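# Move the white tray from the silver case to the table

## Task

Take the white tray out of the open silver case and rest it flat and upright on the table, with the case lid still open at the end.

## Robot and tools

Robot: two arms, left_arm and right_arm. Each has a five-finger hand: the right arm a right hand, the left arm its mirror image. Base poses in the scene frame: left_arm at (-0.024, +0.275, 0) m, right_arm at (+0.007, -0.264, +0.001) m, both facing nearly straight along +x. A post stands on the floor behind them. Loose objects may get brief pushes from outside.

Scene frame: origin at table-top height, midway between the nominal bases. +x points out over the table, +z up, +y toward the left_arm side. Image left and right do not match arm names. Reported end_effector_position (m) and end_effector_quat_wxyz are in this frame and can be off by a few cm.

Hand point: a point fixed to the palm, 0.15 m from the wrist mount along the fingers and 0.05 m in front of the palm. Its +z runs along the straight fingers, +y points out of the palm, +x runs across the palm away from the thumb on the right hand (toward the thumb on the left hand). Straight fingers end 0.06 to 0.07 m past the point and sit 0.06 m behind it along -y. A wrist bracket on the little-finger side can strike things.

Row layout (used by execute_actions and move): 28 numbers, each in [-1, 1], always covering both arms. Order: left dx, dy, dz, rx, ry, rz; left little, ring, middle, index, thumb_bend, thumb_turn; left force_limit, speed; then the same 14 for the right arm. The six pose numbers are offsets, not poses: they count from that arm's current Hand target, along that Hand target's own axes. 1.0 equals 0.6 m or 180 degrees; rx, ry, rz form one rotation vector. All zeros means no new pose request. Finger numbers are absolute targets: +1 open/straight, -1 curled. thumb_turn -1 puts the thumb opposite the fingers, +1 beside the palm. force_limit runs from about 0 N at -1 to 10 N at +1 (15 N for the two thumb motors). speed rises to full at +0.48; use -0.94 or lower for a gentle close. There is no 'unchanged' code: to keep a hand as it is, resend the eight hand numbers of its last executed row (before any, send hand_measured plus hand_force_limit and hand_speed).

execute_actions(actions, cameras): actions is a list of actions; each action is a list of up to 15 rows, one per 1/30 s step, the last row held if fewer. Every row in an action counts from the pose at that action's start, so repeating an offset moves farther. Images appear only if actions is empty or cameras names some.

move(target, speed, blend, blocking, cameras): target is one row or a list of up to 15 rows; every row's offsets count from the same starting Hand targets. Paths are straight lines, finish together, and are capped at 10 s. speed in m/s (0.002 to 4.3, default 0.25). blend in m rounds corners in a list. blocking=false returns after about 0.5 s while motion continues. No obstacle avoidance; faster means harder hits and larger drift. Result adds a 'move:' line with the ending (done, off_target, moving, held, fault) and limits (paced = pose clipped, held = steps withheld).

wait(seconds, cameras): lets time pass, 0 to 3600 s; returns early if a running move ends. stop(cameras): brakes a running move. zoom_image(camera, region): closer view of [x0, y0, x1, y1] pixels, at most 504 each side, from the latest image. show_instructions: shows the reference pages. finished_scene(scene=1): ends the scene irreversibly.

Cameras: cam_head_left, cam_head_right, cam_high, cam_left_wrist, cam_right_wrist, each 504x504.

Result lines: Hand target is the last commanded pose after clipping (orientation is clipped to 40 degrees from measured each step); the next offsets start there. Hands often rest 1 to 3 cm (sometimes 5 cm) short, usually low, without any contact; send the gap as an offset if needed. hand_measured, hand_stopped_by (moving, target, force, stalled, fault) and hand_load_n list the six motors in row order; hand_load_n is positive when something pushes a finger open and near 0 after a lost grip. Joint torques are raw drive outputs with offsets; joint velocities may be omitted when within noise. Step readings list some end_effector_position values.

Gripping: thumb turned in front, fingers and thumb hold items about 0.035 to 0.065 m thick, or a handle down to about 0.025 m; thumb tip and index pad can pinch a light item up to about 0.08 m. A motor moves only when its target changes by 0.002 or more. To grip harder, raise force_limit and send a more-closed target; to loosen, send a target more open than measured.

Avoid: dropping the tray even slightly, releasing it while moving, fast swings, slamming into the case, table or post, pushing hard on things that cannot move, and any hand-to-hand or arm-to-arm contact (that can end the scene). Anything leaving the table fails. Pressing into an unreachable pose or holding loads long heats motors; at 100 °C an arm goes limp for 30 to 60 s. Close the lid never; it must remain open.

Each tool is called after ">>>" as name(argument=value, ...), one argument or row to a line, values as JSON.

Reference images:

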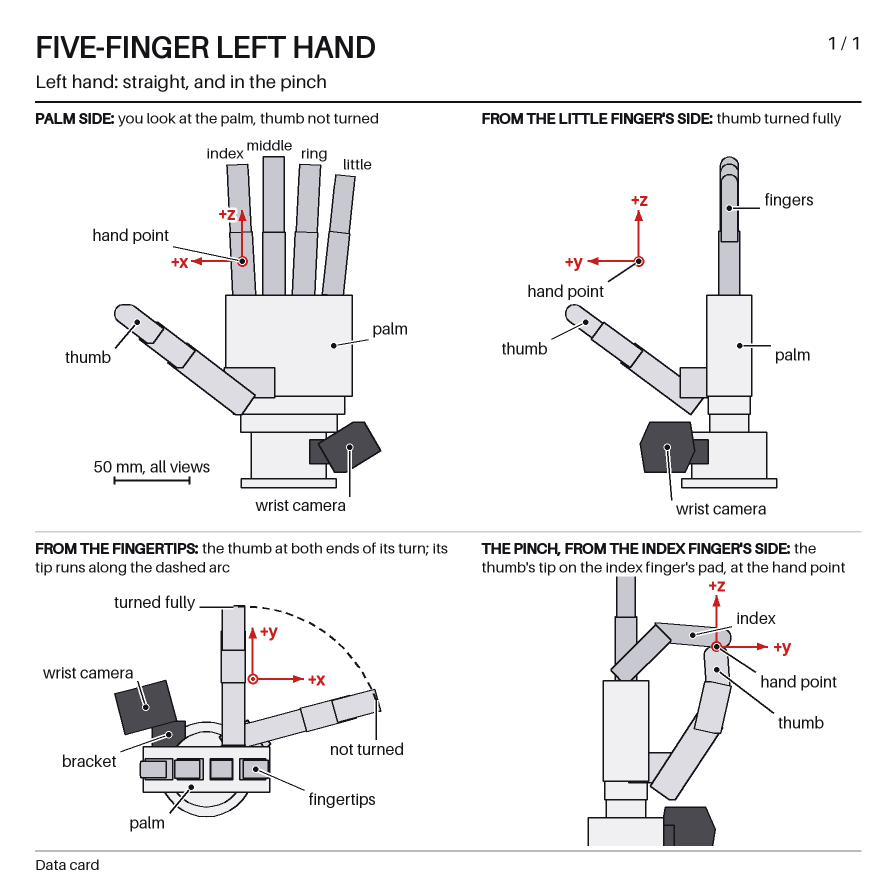

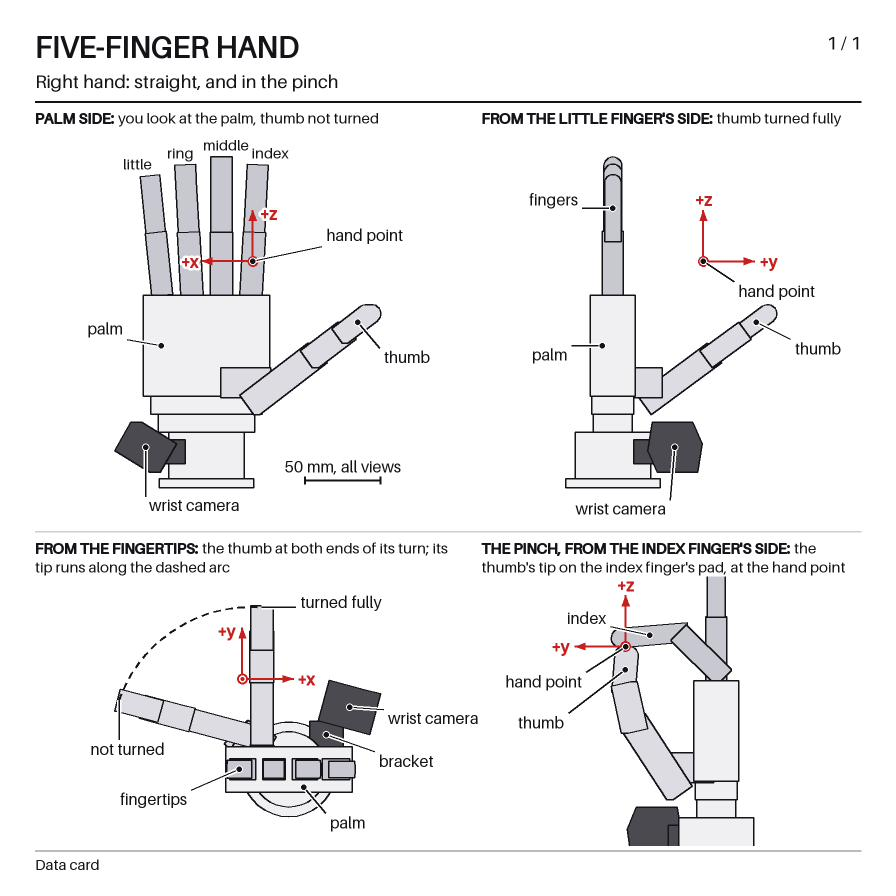

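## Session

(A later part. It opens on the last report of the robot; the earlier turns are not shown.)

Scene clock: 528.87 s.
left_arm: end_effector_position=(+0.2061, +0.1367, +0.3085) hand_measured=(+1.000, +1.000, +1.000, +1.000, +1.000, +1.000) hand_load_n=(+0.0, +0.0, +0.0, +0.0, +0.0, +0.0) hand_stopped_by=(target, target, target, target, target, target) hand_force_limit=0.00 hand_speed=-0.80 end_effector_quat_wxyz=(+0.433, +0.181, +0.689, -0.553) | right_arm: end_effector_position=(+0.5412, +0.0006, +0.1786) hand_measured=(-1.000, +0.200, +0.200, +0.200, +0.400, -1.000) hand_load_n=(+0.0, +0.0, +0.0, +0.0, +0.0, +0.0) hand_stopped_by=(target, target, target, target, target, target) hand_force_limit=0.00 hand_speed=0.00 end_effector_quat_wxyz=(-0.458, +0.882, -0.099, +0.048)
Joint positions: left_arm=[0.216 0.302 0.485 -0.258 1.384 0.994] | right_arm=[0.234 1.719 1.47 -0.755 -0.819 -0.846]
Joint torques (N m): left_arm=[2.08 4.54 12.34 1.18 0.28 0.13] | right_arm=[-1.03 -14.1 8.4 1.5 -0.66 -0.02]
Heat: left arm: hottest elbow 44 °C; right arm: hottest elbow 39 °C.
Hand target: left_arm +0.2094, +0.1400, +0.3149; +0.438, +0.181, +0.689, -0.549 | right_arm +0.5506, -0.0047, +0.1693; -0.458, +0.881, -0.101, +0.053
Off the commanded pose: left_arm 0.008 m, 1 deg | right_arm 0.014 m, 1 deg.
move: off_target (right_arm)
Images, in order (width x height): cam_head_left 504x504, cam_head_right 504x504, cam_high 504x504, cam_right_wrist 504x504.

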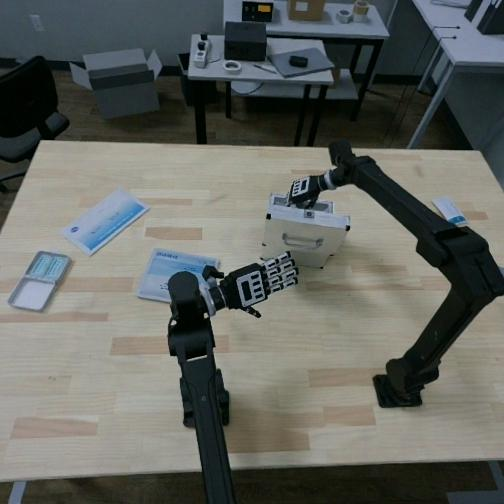

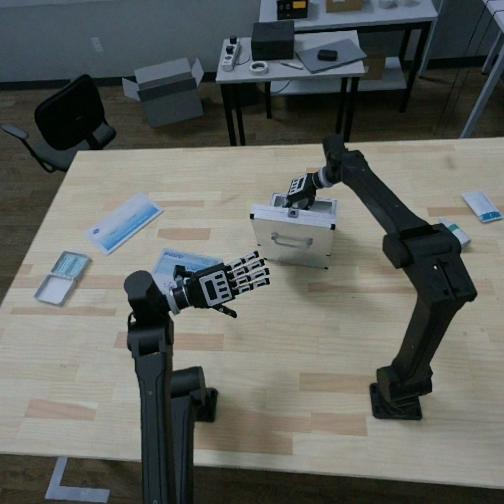

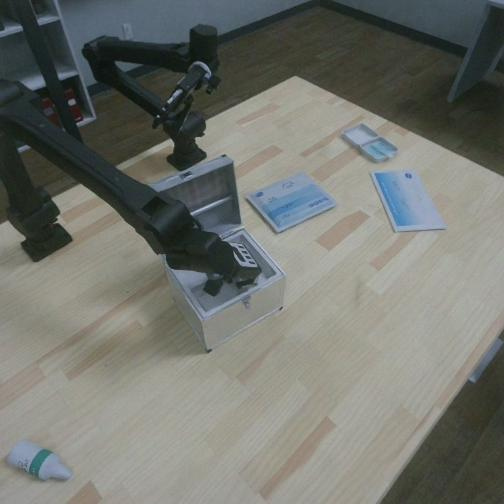

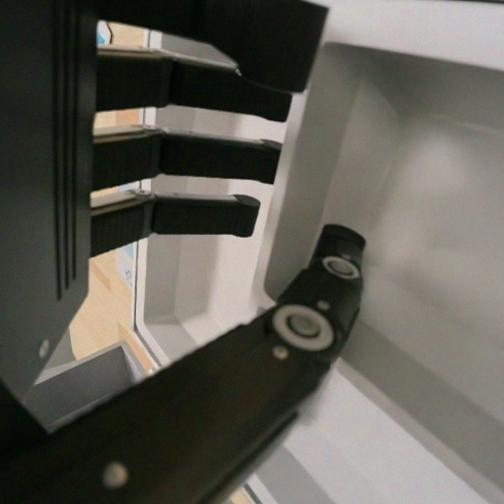

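>>> move(
  target=[0,0,0,0,0,0,1,1,1,1,1,1,0,-0.8,0,0,0,0,0,0,-1,0.2,0.0,0.0,0.25,-1,-0.4,-0.94],
  speed=0.05,
  cameras=["cam_right_wrist"],
)

>>> zoom_image(
  camera="cam_right_wrist",
  region=[130, 80, 450, 400],
)

Scene clock: 544.30 s.
left_arm: end_effector_position=(+0.2061, +0.1367, +0.3085) hand_measured=(+1.000, +1.000, +1.000, +1.000, +1.000, +1.000) hand_load_n=(+0.0, +0.0, -0.5, +0.0, +0.0, +0.0) hand_stopped_by=(target, target, target, target, target, target) hand_force_limit=0.00 hand_speed=-0.80 end_effector_quat_wxyz=(+0.433, +0.181, +0.689, -0.553) | right_arm: end_effector_position=(+0.5412, +0.0006, +0.1786) hand_measured=(-1.000, +0.200, +0.000, +0.000, +0.250, -1.000) hand_load_n=(+0.0, +0.0, +0.0, +0.0, +0.0, +0.0) hand_stopped_by=(target, target, target, target, target, target) hand_force_limit=-0.40 hand_speed=-0.94 end_effector_quat_wxyz=(-0.458, +0.882, -0.099, +0.048)
Joint positions: left_arm=[0.216 0.302 0.485 -0.258 1.384 0.994] | right_arm=[0.234 1.719 1.47 -0.755 -0.819 -0.846]
Joint torques (N m): left_arm=[2.14 4.54 12.34 1.14 0.27 0.13] | right_arm=[-1.03 -14.1 8.42 1.62 -0.66 -0.02]
Heat: left arm: hottest elbow 44 °C; right arm: hottest elbow 38 °C.
Hand target: left_arm +0.2094, +0.1400, +0.3149; +0.438, +0.181, +0.689, -0.549 | right_arm +0.5506, -0.0047, +0.1692; -0.458, +0.881, -0.101, +0.053
Off the commanded pose: left_arm 0.008 m, 1 deg | right_arm 0.014 m, 1 deg.
move: done

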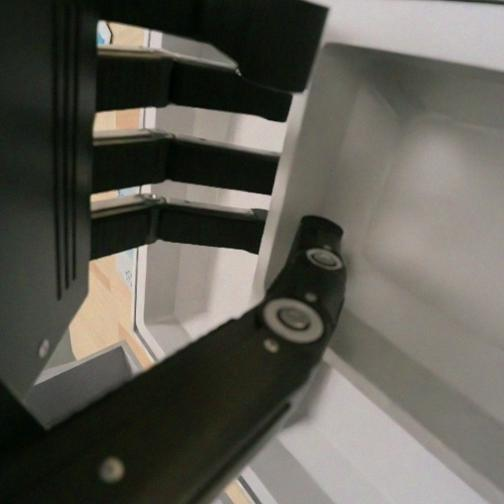

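Scaled by 1.575 from the camera's image (finer frame: 720x720).

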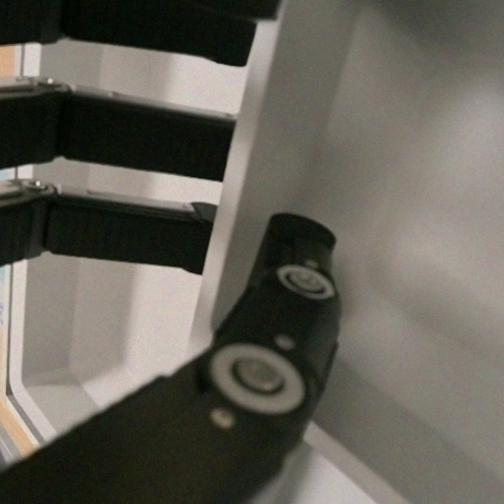

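>>> move(
  target=[0,0,0,0,0,0,1,1,1,1,1,1,0,-0.8,0,0,0,0,0,0,-1,0.2,-0.3,-0.3,0.0,-1,-0.4,-0.94],
  speed=0.05,
  cameras=["cam_right_wrist"],
)

>>> zoom_image(
  camera="cam_right_wrist",
  region=[130, 80, 450, 400],
)

Scene clock: 549.20 s.
left_arm: end_effector_position=(+0.2061, +0.1367, +0.3085) hand_measured=(+1.000, +1.000, +1.000, +1.000, +1.000, +1.000) hand_load_n=(+0.5, +0.0, +0.0, +0.0, +0.0, +0.0) hand_stopped_by=(target, target, target, target, target, target) hand_force_limit=0.00 hand_speed=-0.80 end_effector_quat_wxyz=(+0.433, +0.181, +0.689, -0.553) | right_arm: end_effector_position=(+0.5408, +0.0008, +0.1785) hand_measured=(-1.000, +0.200, -0.116, -0.180, +0.170, -1.000) hand_load_n=(+0.0, +0.0, +3.0, +3.0, +4.5, +0.5) hand_stopped_by=(target, target, force, force, force, target) hand_force_limit=-0.40 hand_speed=-0.94 end_effector_quat_wxyz=(-0.458, +0.882, -0.099, +0.047)
Joint positions: left_arm=[0.216 0.302 0.485 -0.258 1.384 0.994] | right_arm=[0.234 1.719 1.469 -0.755 -0.821 -0.846]
Joint torques (N m): left_arm=[2.02 4.42 12.36 1.17 0.27 0.14] | right_arm=[-0.97 -14.15 8.47 1.62 -0.58 -0.01]
Heat: left arm: hottest elbow 44 °C; right arm: hottest elbow 38 °C.
Hand target: left_arm +0.2094, +0.1400, +0.3149; +0.438, +0.181, +0.689, -0.549 | right_arm +0.5506, -0.0047, +0.1693; -0.458, +0.881, -0.101, +0.053
Off the commanded pose: left_arm 0.008 m, 1 deg | right_arm 0.015 m, 1 deg.
move: done

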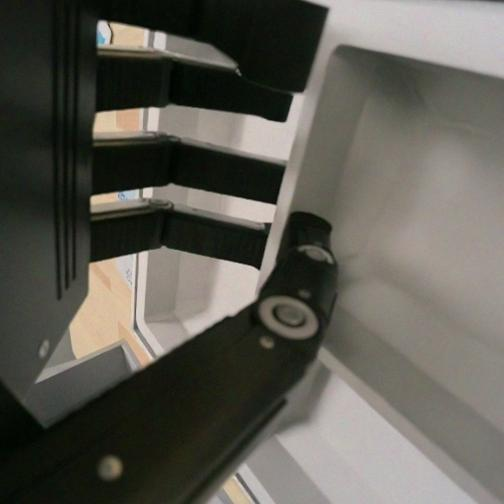

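Scaled by 1.575 from the camera's image (finer frame: 720x720).

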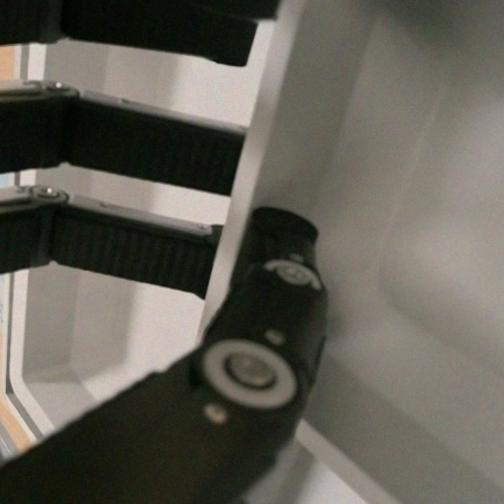

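>>> move(
  target=[0,0,0,0,0,0,1,1,1,1,1,1,0,-0.8,0,0,0,0,0,0,-1,0.2,-0.5,-0.5,-0.3,-1,0.0,-0.94],
  speed=0.05,
  cameras=["cam_right_wrist"],
)

Scene clock: 554.20 s.
left_arm: end_effector_position=(+0.2061, +0.1367, +0.3085) hand_measured=(+1.000, +1.000, +1.000, +1.000, +1.000, +1.000) hand_load_n=(+0.0, +0.0, -0.5, +0.0, +0.0, -0.5) hand_stopped_by=(target, target, target, target, target, target) hand_force_limit=0.00 hand_speed=-0.80 end_effector_quat_wxyz=(+0.433, +0.181, +0.689, -0.553) | right_arm: end_effector_position=(+0.5408, +0.0008, +0.1785) hand_measured=(-1.000, +0.200, -0.126, -0.188, +0.156, -1.000) hand_load_n=(+0.0, +0.0, +6.0, +5.0, +7.5, +0.5) hand_stopped_by=(target, target, force, force, force, target) hand_force_limit=0.00 hand_speed=-0.94 end_effector_quat_wxyz=(-0.459, +0.882, -0.099, +0.047)
Joint positions: left_arm=[0.216 0.302 0.485 -0.258 1.384 0.994] | right_arm=[0.234 1.719 1.469 -0.755 -0.821 -0.846]
Joint torques (N m): left_arm=[2.2 4.42 12.38 1.2 0.28 0.13] | right_arm=[-1.03 -14.15 8.47 1.62 -0.58 -0.01]
Heat: left arm: hottest elbow 44 °C; right arm: hottest elbow 38 °C.
Hand target: left_arm +0.2094, +0.1400, +0.3149; +0.438, +0.181, +0.689, -0.549 | right_arm +0.5506, -0.0047, +0.1693; -0.459, +0.881, -0.101, +0.053
Off the commanded pose: left_arm 0.008 m, 1 deg | right_arm 0.015 m, 1 deg.
move: done

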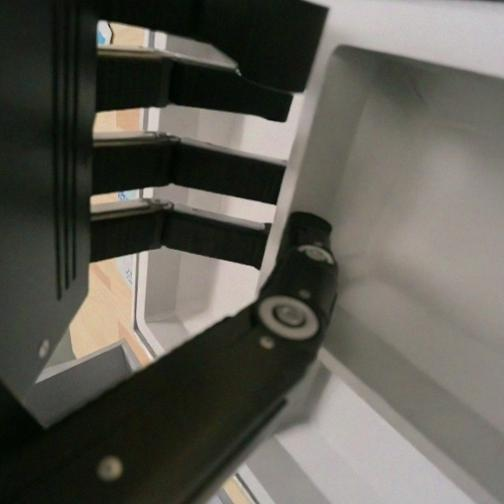

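>>> move(
  target=[0,0,0,0,0,0,1,1,1,1,1,1,0,-0.8,0,-0.0411,-0.0287,0,0,0,-1,0.2,-0.5,-0.5,-0.3,-1,0.0,-0.94],
  speed=0.04,
  cameras=["cam_right_wrist","cam_head_left","cam_high"],
)

>>> zoom_image(
  camera="cam_head_left",
  region=[250, 140, 370, 260],
)

>>> zoom_image(
  camera="cam_high",
  region=[160, 200, 310, 350],
)

Scene clock: 562.43 s.
left_arm: end_effector_position=(+0.2061, +0.1367, +0.3085) hand_measured=(+1.000, +1.000, +1.000, +1.000, +1.000, +1.000) hand_load_n=(-0.5, +0.0, +0.0, +0.0, +0.0, +0.0) hand_stopped_by=(target, target, target, target, target, target) hand_force_limit=0.00 hand_speed=-0.80 end_effector_quat_wxyz=(+0.433, +0.181, +0.689, -0.553) | right_arm: end_effector_position=(+0.5368, -0.0001, +0.1813) hand_measured=(-1.000, +0.200, -0.126, -0.188, +0.156, -1.000) hand_load_n=(+0.0, +0.0, +6.5, +4.5, +7.0, +0.0) hand_stopped_by=(target, target, force, force, force, target) hand_force_limit=0.00 hand_speed=-0.94 end_effector_quat_wxyz=(-0.455, +0.884, -0.102, +0.038)
Joint positions: left_arm=[0.216 0.302 0.485 -0.258 1.384 0.994] | right_arm=[0.234 1.719 1.48 -0.789 -0.823 -0.85]
Joint torques (N m): left_arm=[2.14 4.42 12.34 1.17 0.26 0.12] | right_arm=[-1.03 -15.74 11.51 0.25 -0.52 0.03]
Heat: left arm: hottest elbow 44 °C; right arm: hottest elbow 38 °C.
Hand target: left_arm +0.2094, +0.1400, +0.3149; +0.438, +0.181, +0.689, -0.549 | right_arm +0.5505, -0.0046, +0.1993; -0.458, +0.881, -0.101, +0.052
Off the commanded pose: left_arm 0.008 m, 1 deg | right_arm 0.023 m, 2 deg.
move: off_target (right_arm)
Images, in order (width x height): cam_head_left 504x504, cam_high 504x504, cam_right_wrist 504x504.

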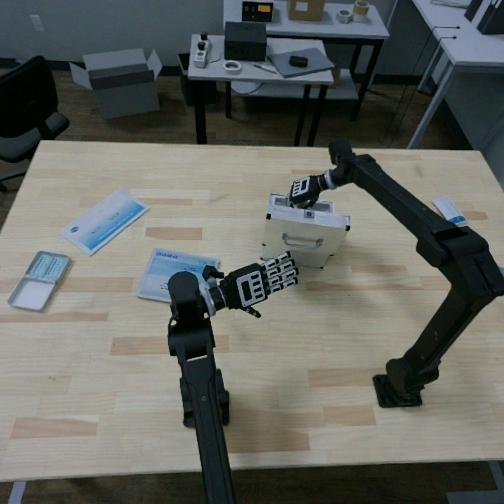

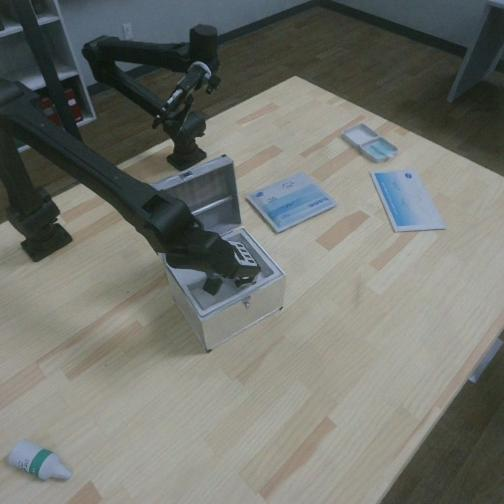

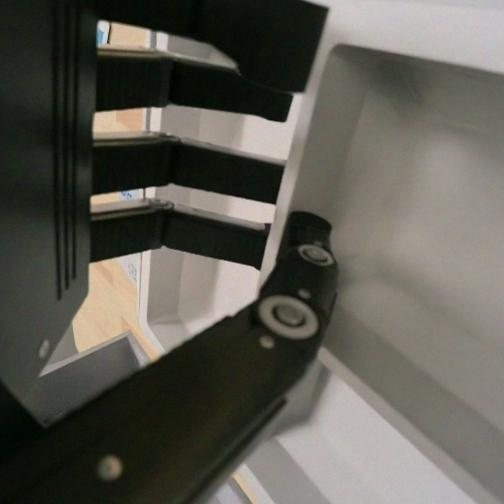

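Scaled by 4.200 from the camera's image (finer frame: 720x720).

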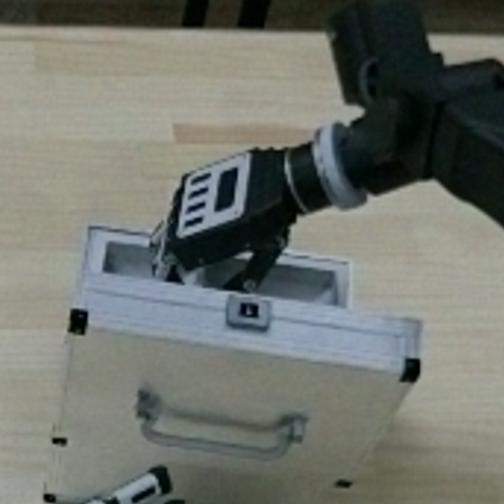

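Scaled by 3.360 from the camera's image (finer frame: 720x720).

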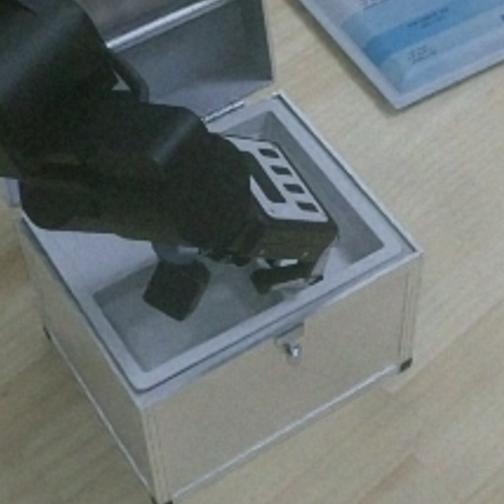

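>>> move(
  target=[0,0,0,0,0,0,1,1,1,1,1,1,0,-0.8,0,-0.0274,-0.0191,0,0,0,-1,0.2,-0.5,-0.5,-0.3,-1,0.0,-0.94],
  speed=0.04,
  cameras=["cam_right_wrist","cam_high"],
)

>>> zoom_image(
  camera="cam_high",
  region=[160, 200, 310, 350],
)

Scene clock: 569.90 s.
left_arm: end_effector_position=(+0.2061, +0.1367, +0.3085) hand_measured=(+1.000, +1.000, +1.000, +1.000, +1.000, +1.000) hand_load_n=(+0.0, +0.0, +0.0, +0.0, +0.0, +0.0) hand_stopped_by=(target, target, target, target, target, target) hand_force_limit=0.00 hand_speed=-0.80 end_effector_quat_wxyz=(+0.433, +0.181, +0.689, -0.553) | right_arm: end_effector_position=(+0.5365, -0.0002, +0.1947) hand_measured=(-1.000, +0.200, -0.126, -0.188, +0.156, -1.000) hand_load_n=(+0.0, +0.0, +1.5, +4.0, +4.0, +0.5) hand_stopped_by=(target, target, force, force, force, target) hand_force_limit=0.00 hand_speed=-0.94 end_effector_quat_wxyz=(-0.453, +0.885, -0.106, +0.032)
Joint positions: left_arm=[0.216 0.302 0.485 -0.258 1.384 0.994] | right_arm=[0.234 1.719 1.519 -0.843 -0.822 -0.85]
Joint torques (N m): left_arm=[2.14 4.48 12.37 1.17 0.28 0.14] | right_arm=[-0.97 -16.67 11.75 0.29 -0.53 0.03]
Heat: left arm: hottest elbow 45 °C; right arm: hottest elbow 39 °C.
Hand target: left_arm +0.2094, +0.1400, +0.3149; +0.438, +0.181, +0.689, -0.549 | right_arm +0.5507, -0.0045, +0.2195; -0.459, +0.881, -0.101, +0.053
Off the commanded pose: left_arm 0.008 m, 1 deg | right_arm 0.029 m, 3 deg.
move: off_target (right_arm)
Images, in order (width x height): cam_high 504x504, cam_right_wrist 504x504.

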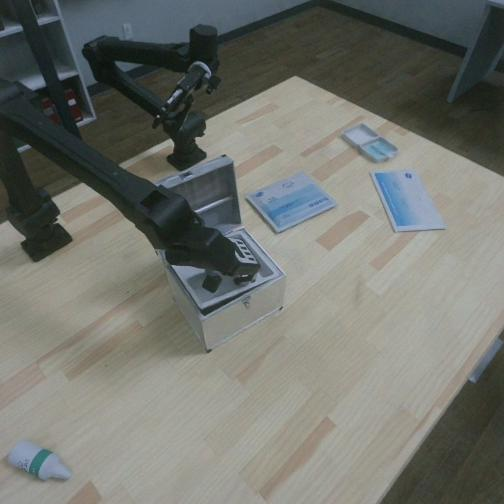

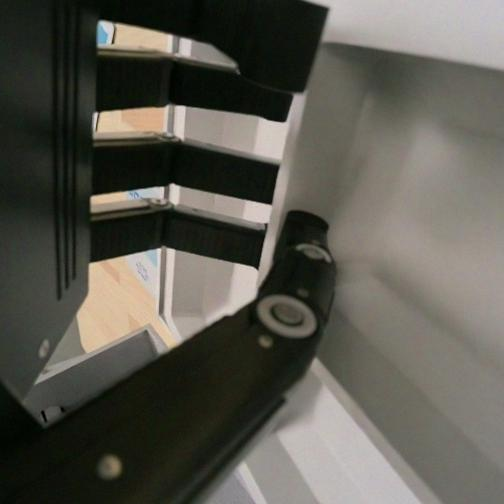

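Scaled by 3.360 from the camera's image (finer frame: 720x720).

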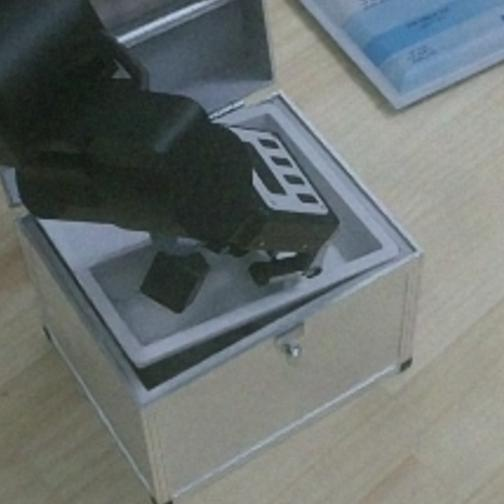

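>>> execute_actions(
  actions=[],
  cameras=["cam_head_left","cam_head_right","cam_high"],
)

>>> zoom_image(
  camera="cam_head_left",
  region=[250, 170, 370, 290],
)

>>> zoom_image(
  camera="cam_head_right",
  region=[230, 170, 350, 290],
)

Scene clock: 574.40 s.
left_arm: end_effector_position=(+0.2061, +0.1367, +0.3085) hand_measured=(+1.000, +1.000, +1.000, +1.000, +1.000, +1.000) hand_load_n=(+0.0, +0.0, +0.0, +0.0, +0.0, +0.0) hand_stopped_by=(target, target, target, target, target, target) hand_force_limit=0.00 hand_speed=-0.80 end_effector_quat_wxyz=(+0.433, +0.181, +0.689, -0.553) | right_arm: end_effector_position=(+0.5364, -0.0002, +0.1947) hand_measured=(-1.000, +0.200, -0.126, -0.188, +0.156, -1.000) hand_load_n=(+0.0, +0.0, +1.5, +4.0, +3.5, +0.0) hand_stopped_by=(target, target, force, force, force, target) hand_force_limit=0.00 hand_speed=-0.94 end_effector_quat_wxyz=(-0.453, +0.885, -0.106, +0.031)
Joint positions: left_arm=[0.216 0.302 0.485 -0.258 1.384 0.994] | right_arm=[0.234 1.719 1.519 -0.844 -0.822 -0.85]
Joint velocities: within noise
Joint torques (N m): left_arm=[2.08 4.25 12.36 1.14 0.27 0.13] | right_arm=[-0.97 -16.62 11.75 0.32 -0.53 0.03]
Motor temperatures (°C): left_arm=[29 29 45 28 28 29] | right_arm=[30 36 40 30 31 25]
Heat: left arm: hottest elbow 45 °C; right arm: hottest elbow 40 °C.
Hand target: left_arm +0.2094, +0.1400, +0.3149; +0.438, +0.181, +0.689, -0.549 | right_arm +0.5506, -0.0045, +0.2194; -0.458, +0.881, -0.101, +0.053
Off the commanded pose: left_arm 0.008 m, 1 deg | right_arm 0.029 m, 3 deg.
Images, in order (width x height): cam_head_left 504x504, cam_head_right 504x504, cam_high 504x504.

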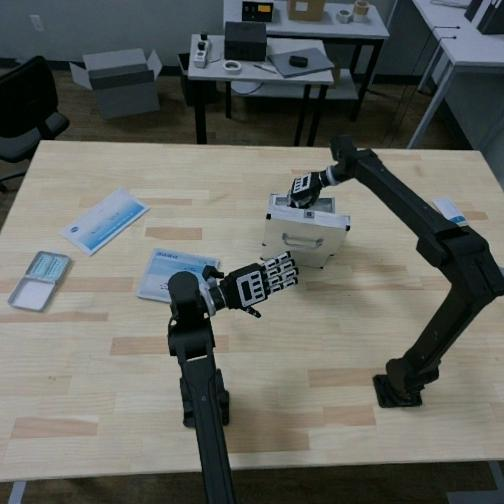

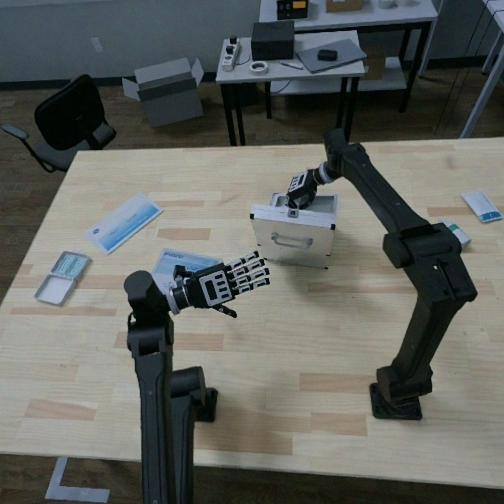

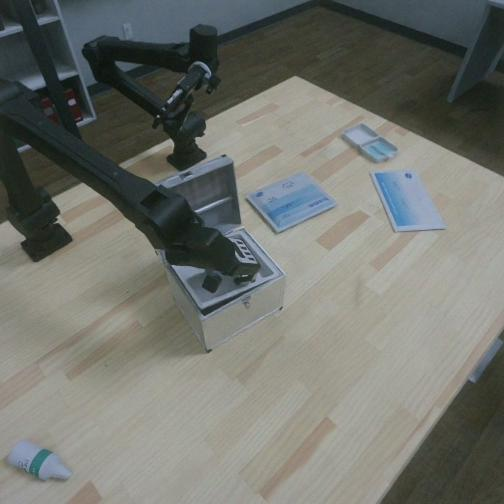

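Scaled by 4.200 from the camera's image (finer frame: 720x720).

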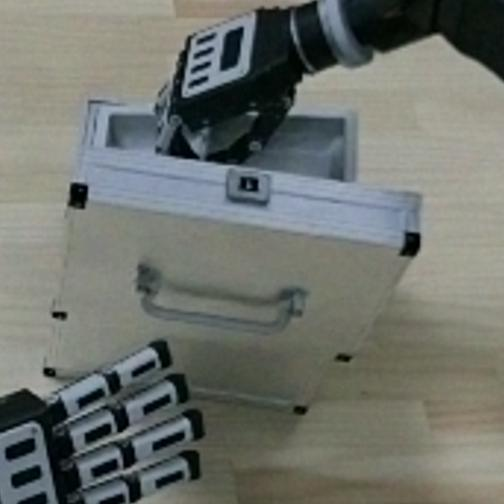

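Scaled by 4.200 from the camera's image (finer frame: 720x720).

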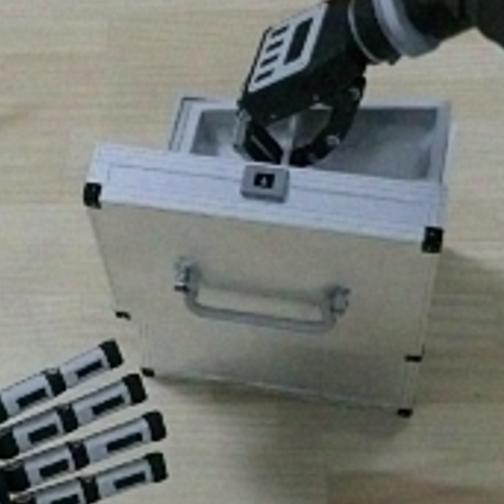

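>>> move(
  target=[0,0,0,0,0,0,1,1,1,1,1,1,0,-0.8,0.0097,-0.0149,-0.0077,0,0,0,-1,0.2,-0.5,-0.5,-0.3,-1,0.0,-0.94],
  speed=0.04,
  cameras=["cam_right_wrist","cam_high"],
)

>>> zoom_image(
  camera="cam_high",
  region=[160, 200, 310, 350],
)

Scene clock: 592.27 s.
left_arm: end_effector_position=(+0.2061, +0.1367, +0.3085) hand_measured=(+1.000, +1.000, +1.000, +1.000, +1.000, +1.000) hand_load_n=(+0.0, +0.0, +0.0, +0.0, +0.0, +0.0) hand_stopped_by=(target, target, target, target, target, target) hand_force_limit=0.00 hand_speed=-0.80 end_effector_quat_wxyz=(+0.433, +0.181, +0.689, -0.553) | right_arm: end_effector_position=(+0.5411, +0.0009, +0.2110) hand_measured=(-1.000, +0.200, -0.126, -0.188, +0.156, -1.000) hand_load_n=(+0.0, +0.0, +1.0, +4.5, +2.5, +0.0) hand_stopped_by=(target, target, force, force, force, target) hand_force_limit=0.00 hand_speed=-0.94 end_effector_quat_wxyz=(-0.454, +0.884, -0.104, +0.035)
Joint positions: left_arm=[0.216 0.302 0.485 -0.258 1.384 0.994] | right_arm=[0.234 1.719 1.561 -0.877 -0.822 -0.85]
Joint torques (N m): left_arm=[2.08 4.31 12.34 1.16 0.28 0.13] | right_arm=[-1.2 -15.68 12.03 0.35 -0.58 0]
Heat: left arm: hottest elbow 45 °C; right arm: hottest elbow 42 °C.
Hand target: left_arm +0.2094, +0.1400, +0.3149; +0.438, +0.181, +0.689, -0.549 | right_arm +0.5565, -0.0046, +0.2293; -0.458, +0.881, -0.101, +0.052
Off the commanded pose: left_arm 0.008 m, 1 deg | right_arm 0.025 m, 2 deg.
move: off_target (right_arm)
Images, in order (width x height): cam_high 504x504, cam_right_wrist 504x504.

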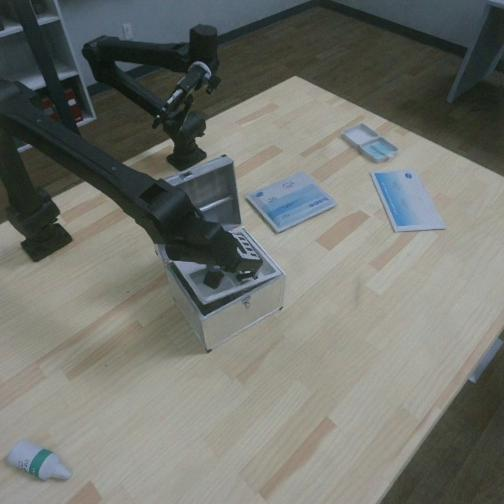

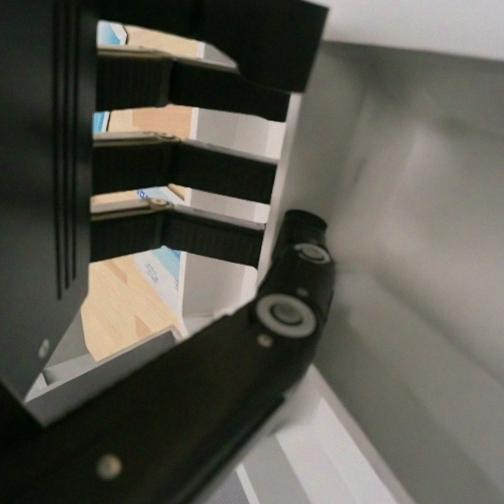

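Scaled by 3.360 from the camera's image (finer frame: 720x720).

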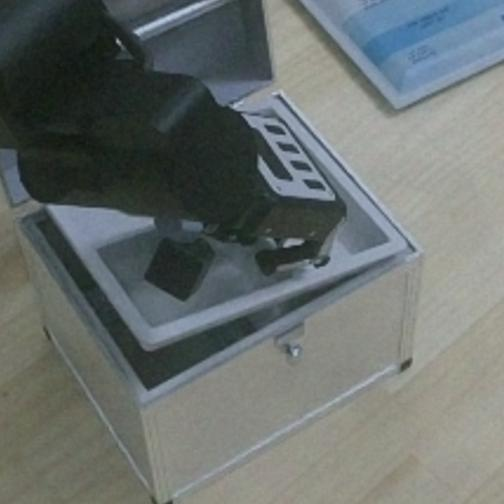

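>>> zoom_image(
  camera="cam_high",
  region=[220, 220, 300, 300],
)

>>> zoom_image(
  camera="cam_right_wrist",
  region=[90, 200, 400, 504],
)

Scaled by 6.300 from the camera's image (finer frame: 720x720).

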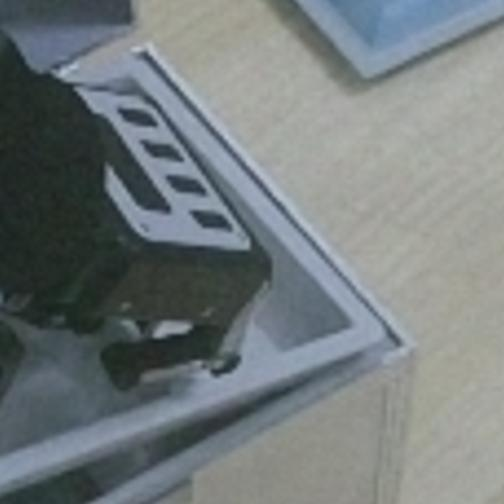

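Scaled by 1.626 from the camera's image (finer frame: 720x720).

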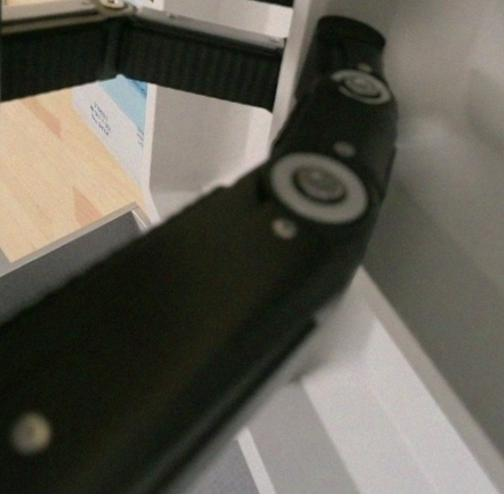

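>>> move(
  target=[0,0,0,0,0,0,1,1,1,1,1,1,0,-0.8,0,0.0033,-0.0221,0,0,0,-1,0.2,-0.5,-0.5,-0.3,-1,0.0,-0.94],
  speed=0.04,
  cameras=["cam_right_wrist","cam_high"],
)

>>> zoom_image(
  camera="cam_high",
  region=[160, 200, 310, 350],
)

Scene clock: 613.23 s.
left_arm: end_effector_position=(+0.2061, +0.1367, +0.3085) hand_measured=(+1.000, +1.000, +1.000, +1.000, +1.000, +1.000) hand_load_n=(-0.5, +0.0, +0.0, +0.0, +0.0, +0.0) hand_stopped_by=(target, target, target, target, target, target) hand_force_limit=0.00 hand_speed=-0.80 end_effector_quat_wxyz=(+0.433, +0.181, +0.689, -0.553) | right_arm: end_effector_position=(+0.5400, -0.0117, +0.2092) hand_measured=(-1.000, +0.200, -0.126, -0.188, +0.156, -1.000) hand_load_n=(+0.0, +0.0, +1.0, +3.5, +2.0, +0.0) hand_stopped_by=(target, target, force, force, force, target) hand_force_limit=0.00 hand_speed=-0.94 end_effector_quat_wxyz=(-0.450, +0.886, -0.109, +0.030)
Joint positions: left_arm=[0.216 0.302 0.485 -0.258 1.384 0.994] | right_arm=[0.213 1.719 1.561 -0.909 -0.828 -0.871]
Joint torques (N m): left_arm=[2.14 4.42 12.34 1.16 0.27 0.12] | right_arm=[-1.44 -16.73 11.86 0.34 -0.76 -0.01]
Heat: left arm: hottest elbow 45 °C; right arm: hottest elbow 39 °C.
Hand target: left_arm +0.2094, +0.1400, +0.3149; +0.438, +0.181, +0.689, -0.549 | right_arm +0.5538, -0.0163, +0.2353; -0.458, +0.881, -0.101, +0.053
Off the commanded pose: left_arm 0.008 m, 1 deg | right_arm 0.030 m, 3 deg.
move: off_target (right_arm)
Images, in order (width x height): cam_high 504x504, cam_right_wrist 504x504.

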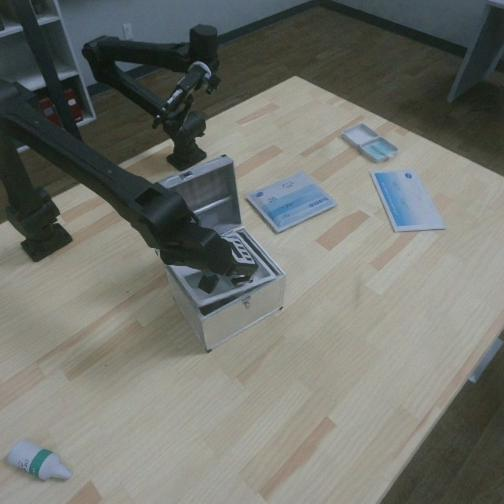

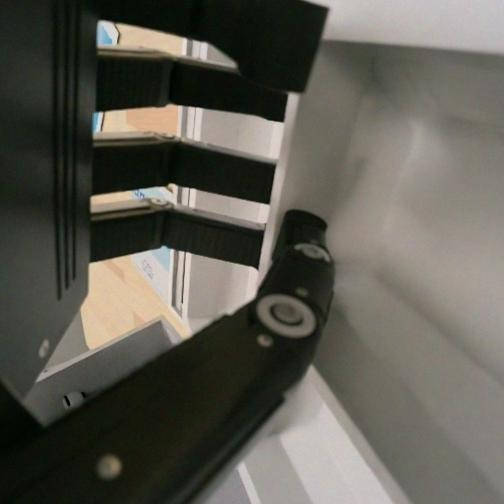

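Scaled by 3.360 from the camera's image (finer frame: 720x720).

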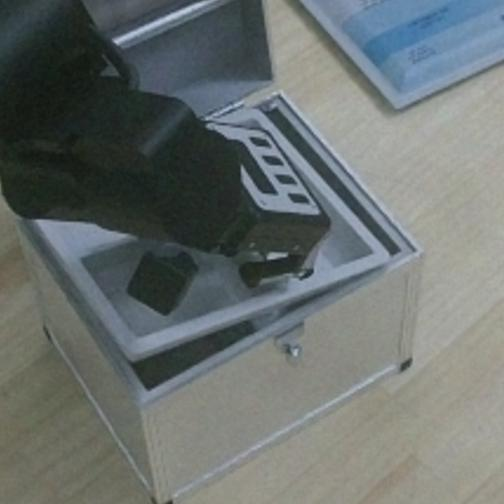

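>>> move(
  target=[0,0,0,0,0,0,1,1,1,1,1,1,0,-0.8,0,-0.0205,-0.0144,0,0,0,-1,0.2,-0.5,-0.5,-0.3,-1,0.0,-0.94],
  speed=0.04,
  cameras=["cam_right_wrist","cam_high"],
)

>>> zoom_image(
  camera="cam_high",
  region=[160, 200, 310, 350],
)

Scene clock: 617.87 s.
left_arm: end_effector_position=(+0.2061, +0.1367, +0.3085) hand_measured=(+1.000, +1.000, +1.000, +1.000, +1.000, +1.000) hand_load_n=(+0.0, +0.0, +0.0, +0.0, +0.0, +0.0) hand_stopped_by=(target, target, target, target, target, target) hand_force_limit=0.00 hand_speed=-0.80 end_effector_quat_wxyz=(+0.433, +0.181, +0.689, -0.553) | right_arm: end_effector_position=(+0.5411, -0.0115, +0.2218) hand_measured=(-1.000, +0.200, -0.126, -0.188, +0.156, -1.000) hand_load_n=(+0.0, +0.0, +0.5, +3.5, +2.5, +0.0) hand_stopped_by=(target, target, force, force, force, target) hand_force_limit=0.00 hand_speed=-0.94 end_effector_quat_wxyz=(-0.450, +0.886, -0.109, +0.029)
Joint positions: left_arm=[0.216 0.302 0.485 -0.258 1.384 0.994] | right_arm=[0.213 1.719 1.595 -0.946 -0.828 -0.873]
Joint torques (N m): left_arm=[2.02 4.37 12.33 1.18 0.28 0.13] | right_arm=[-1.08 -17.03 11.95 0.29 -0.75 -0.01]
Heat: left arm: hottest elbow 45 °C; right arm: hottest elbow 39 °C.
Hand target: left_arm +0.2094, +0.1400, +0.3149; +0.438, +0.181, +0.689, -0.549 | right_arm +0.5538, -0.0163, +0.2503; -0.458, +0.881, -0.101, +0.052
Off the commanded pose: left_arm 0.008 m, 1 deg | right_arm 0.032 m, 3 deg.
move: off_target (right_arm)
Images, in order (width x height): cam_high 504x504, cam_right_wrist 504x504.

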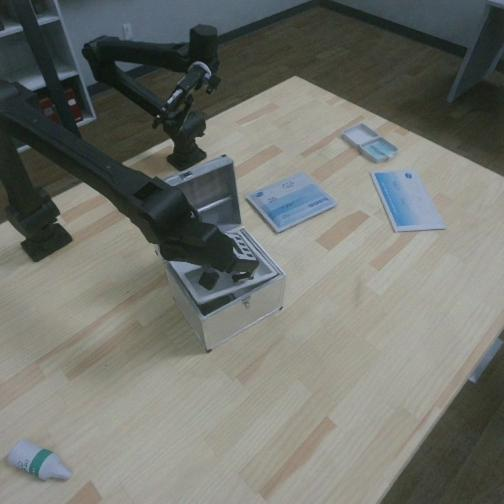

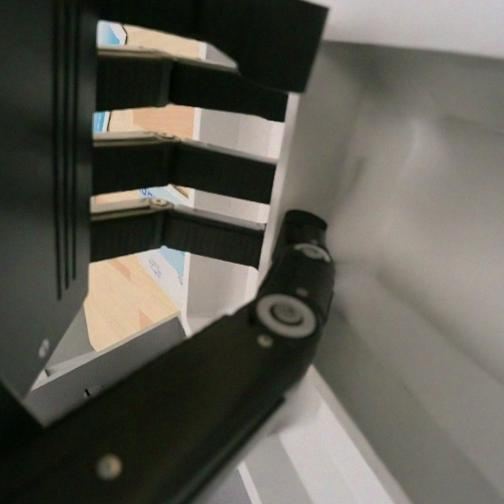

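Scaled by 3.360 from the camera's image (finer frame: 720x720).

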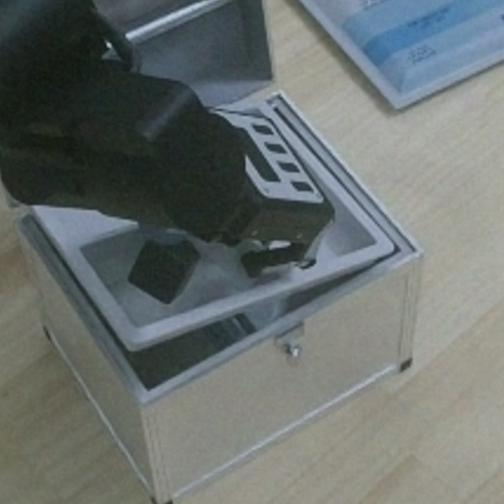

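>>> move(
  target=[0,0,0,0,0,0,1,1,1,1,1,1,0,-0.8,0,-0.0411,-0.0287,0,0,0,-1,0.2,-0.5,-0.5,-0.3,-1,0.0,-0.94],
  speed=0.05,
  cameras=["cam_right_wrist","cam_high","cam_head_left"],
)

>>> zoom_image(
  camera="cam_high",
  region=[160, 180, 310, 330],
)

>>> zoom_image(
  camera="cam_head_left",
  region=[250, 140, 370, 260],
)

Scene clock: 623.57 s.
left_arm: end_effector_position=(+0.2061, +0.1367, +0.3085) hand_measured=(+1.000, +1.000, +1.000, +1.000, +1.000, +1.000) hand_load_n=(+0.0, +0.0, +0.0, +0.0, +0.0, +0.0) hand_stopped_by=(target, target, target, target, target, target) hand_force_limit=0.00 hand_speed=-0.80 end_effector_quat_wxyz=(+0.433, +0.181, +0.689, -0.553) | right_arm: end_effector_position=(+0.5431, -0.0110, +0.2506) hand_measured=(-1.000, +0.200, -0.126, -0.188, +0.156, -1.000) hand_load_n=(+0.0, +0.0, +0.5, +3.5, +2.5, +0.5) hand_stopped_by=(target, target, force, force, force, target) hand_force_limit=0.00 hand_speed=-0.94 end_effector_quat_wxyz=(-0.450, +0.886, -0.110, +0.028)
Joint positions: left_arm=[0.216 0.302 0.485 -0.258 1.384 0.994] | right_arm=[0.213 1.719 1.671 -1.024 -0.828 -0.873]
Joint torques (N m): left_arm=[2.14 4.48 12.37 1.11 0.27 0.13] | right_arm=[-1.03 -17.32 11.95 0.29 -0.74 -0.01]
Heat: left arm: hottest elbow 45 °C; right arm: hottest elbow 39 °C.
Hand target: left_arm +0.2094, +0.1400, +0.3149; +0.438, +0.181, +0.689, -0.549 | right_arm +0.5538, -0.0162, +0.2805; -0.458, +0.881, -0.101, +0.053
Off the commanded pose: left_arm 0.008 m, 1 deg | right_arm 0.032 m, 3 deg.
move: off_target (right_arm)
Images, in order (width x height): cam_head_left 504x504, cam_high 504x504, cam_right_wrist 504x504.

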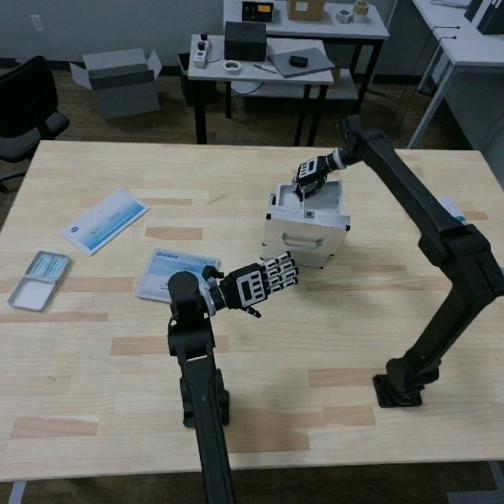

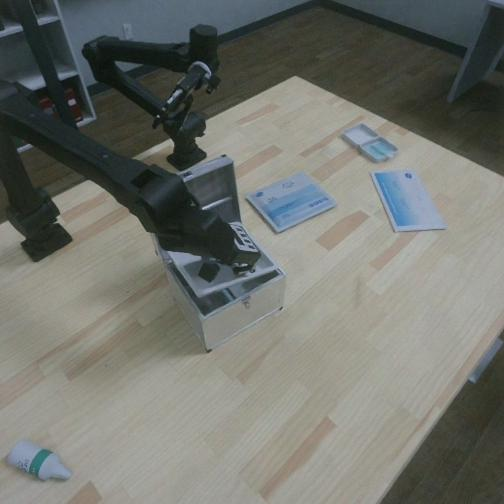

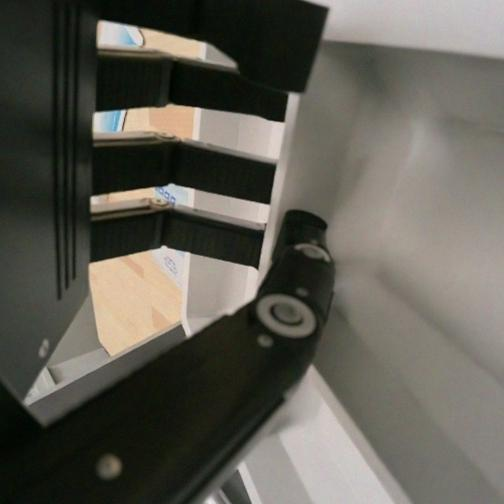

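Scaled by 3.360 from the camera's image (finer frame: 720x720).

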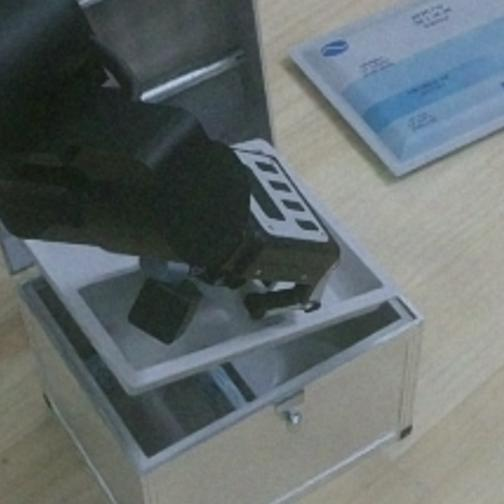

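Scaled by 4.200 from the camera's image (finer frame: 720x720).

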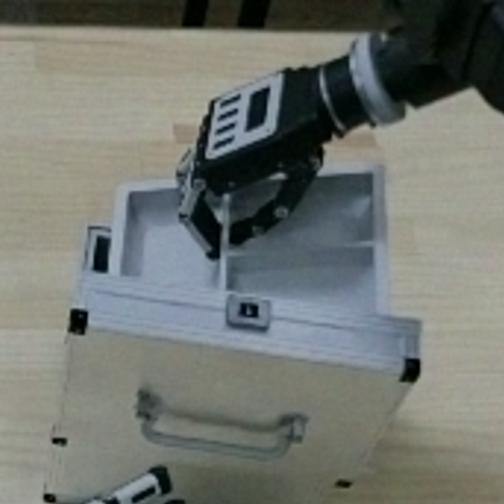

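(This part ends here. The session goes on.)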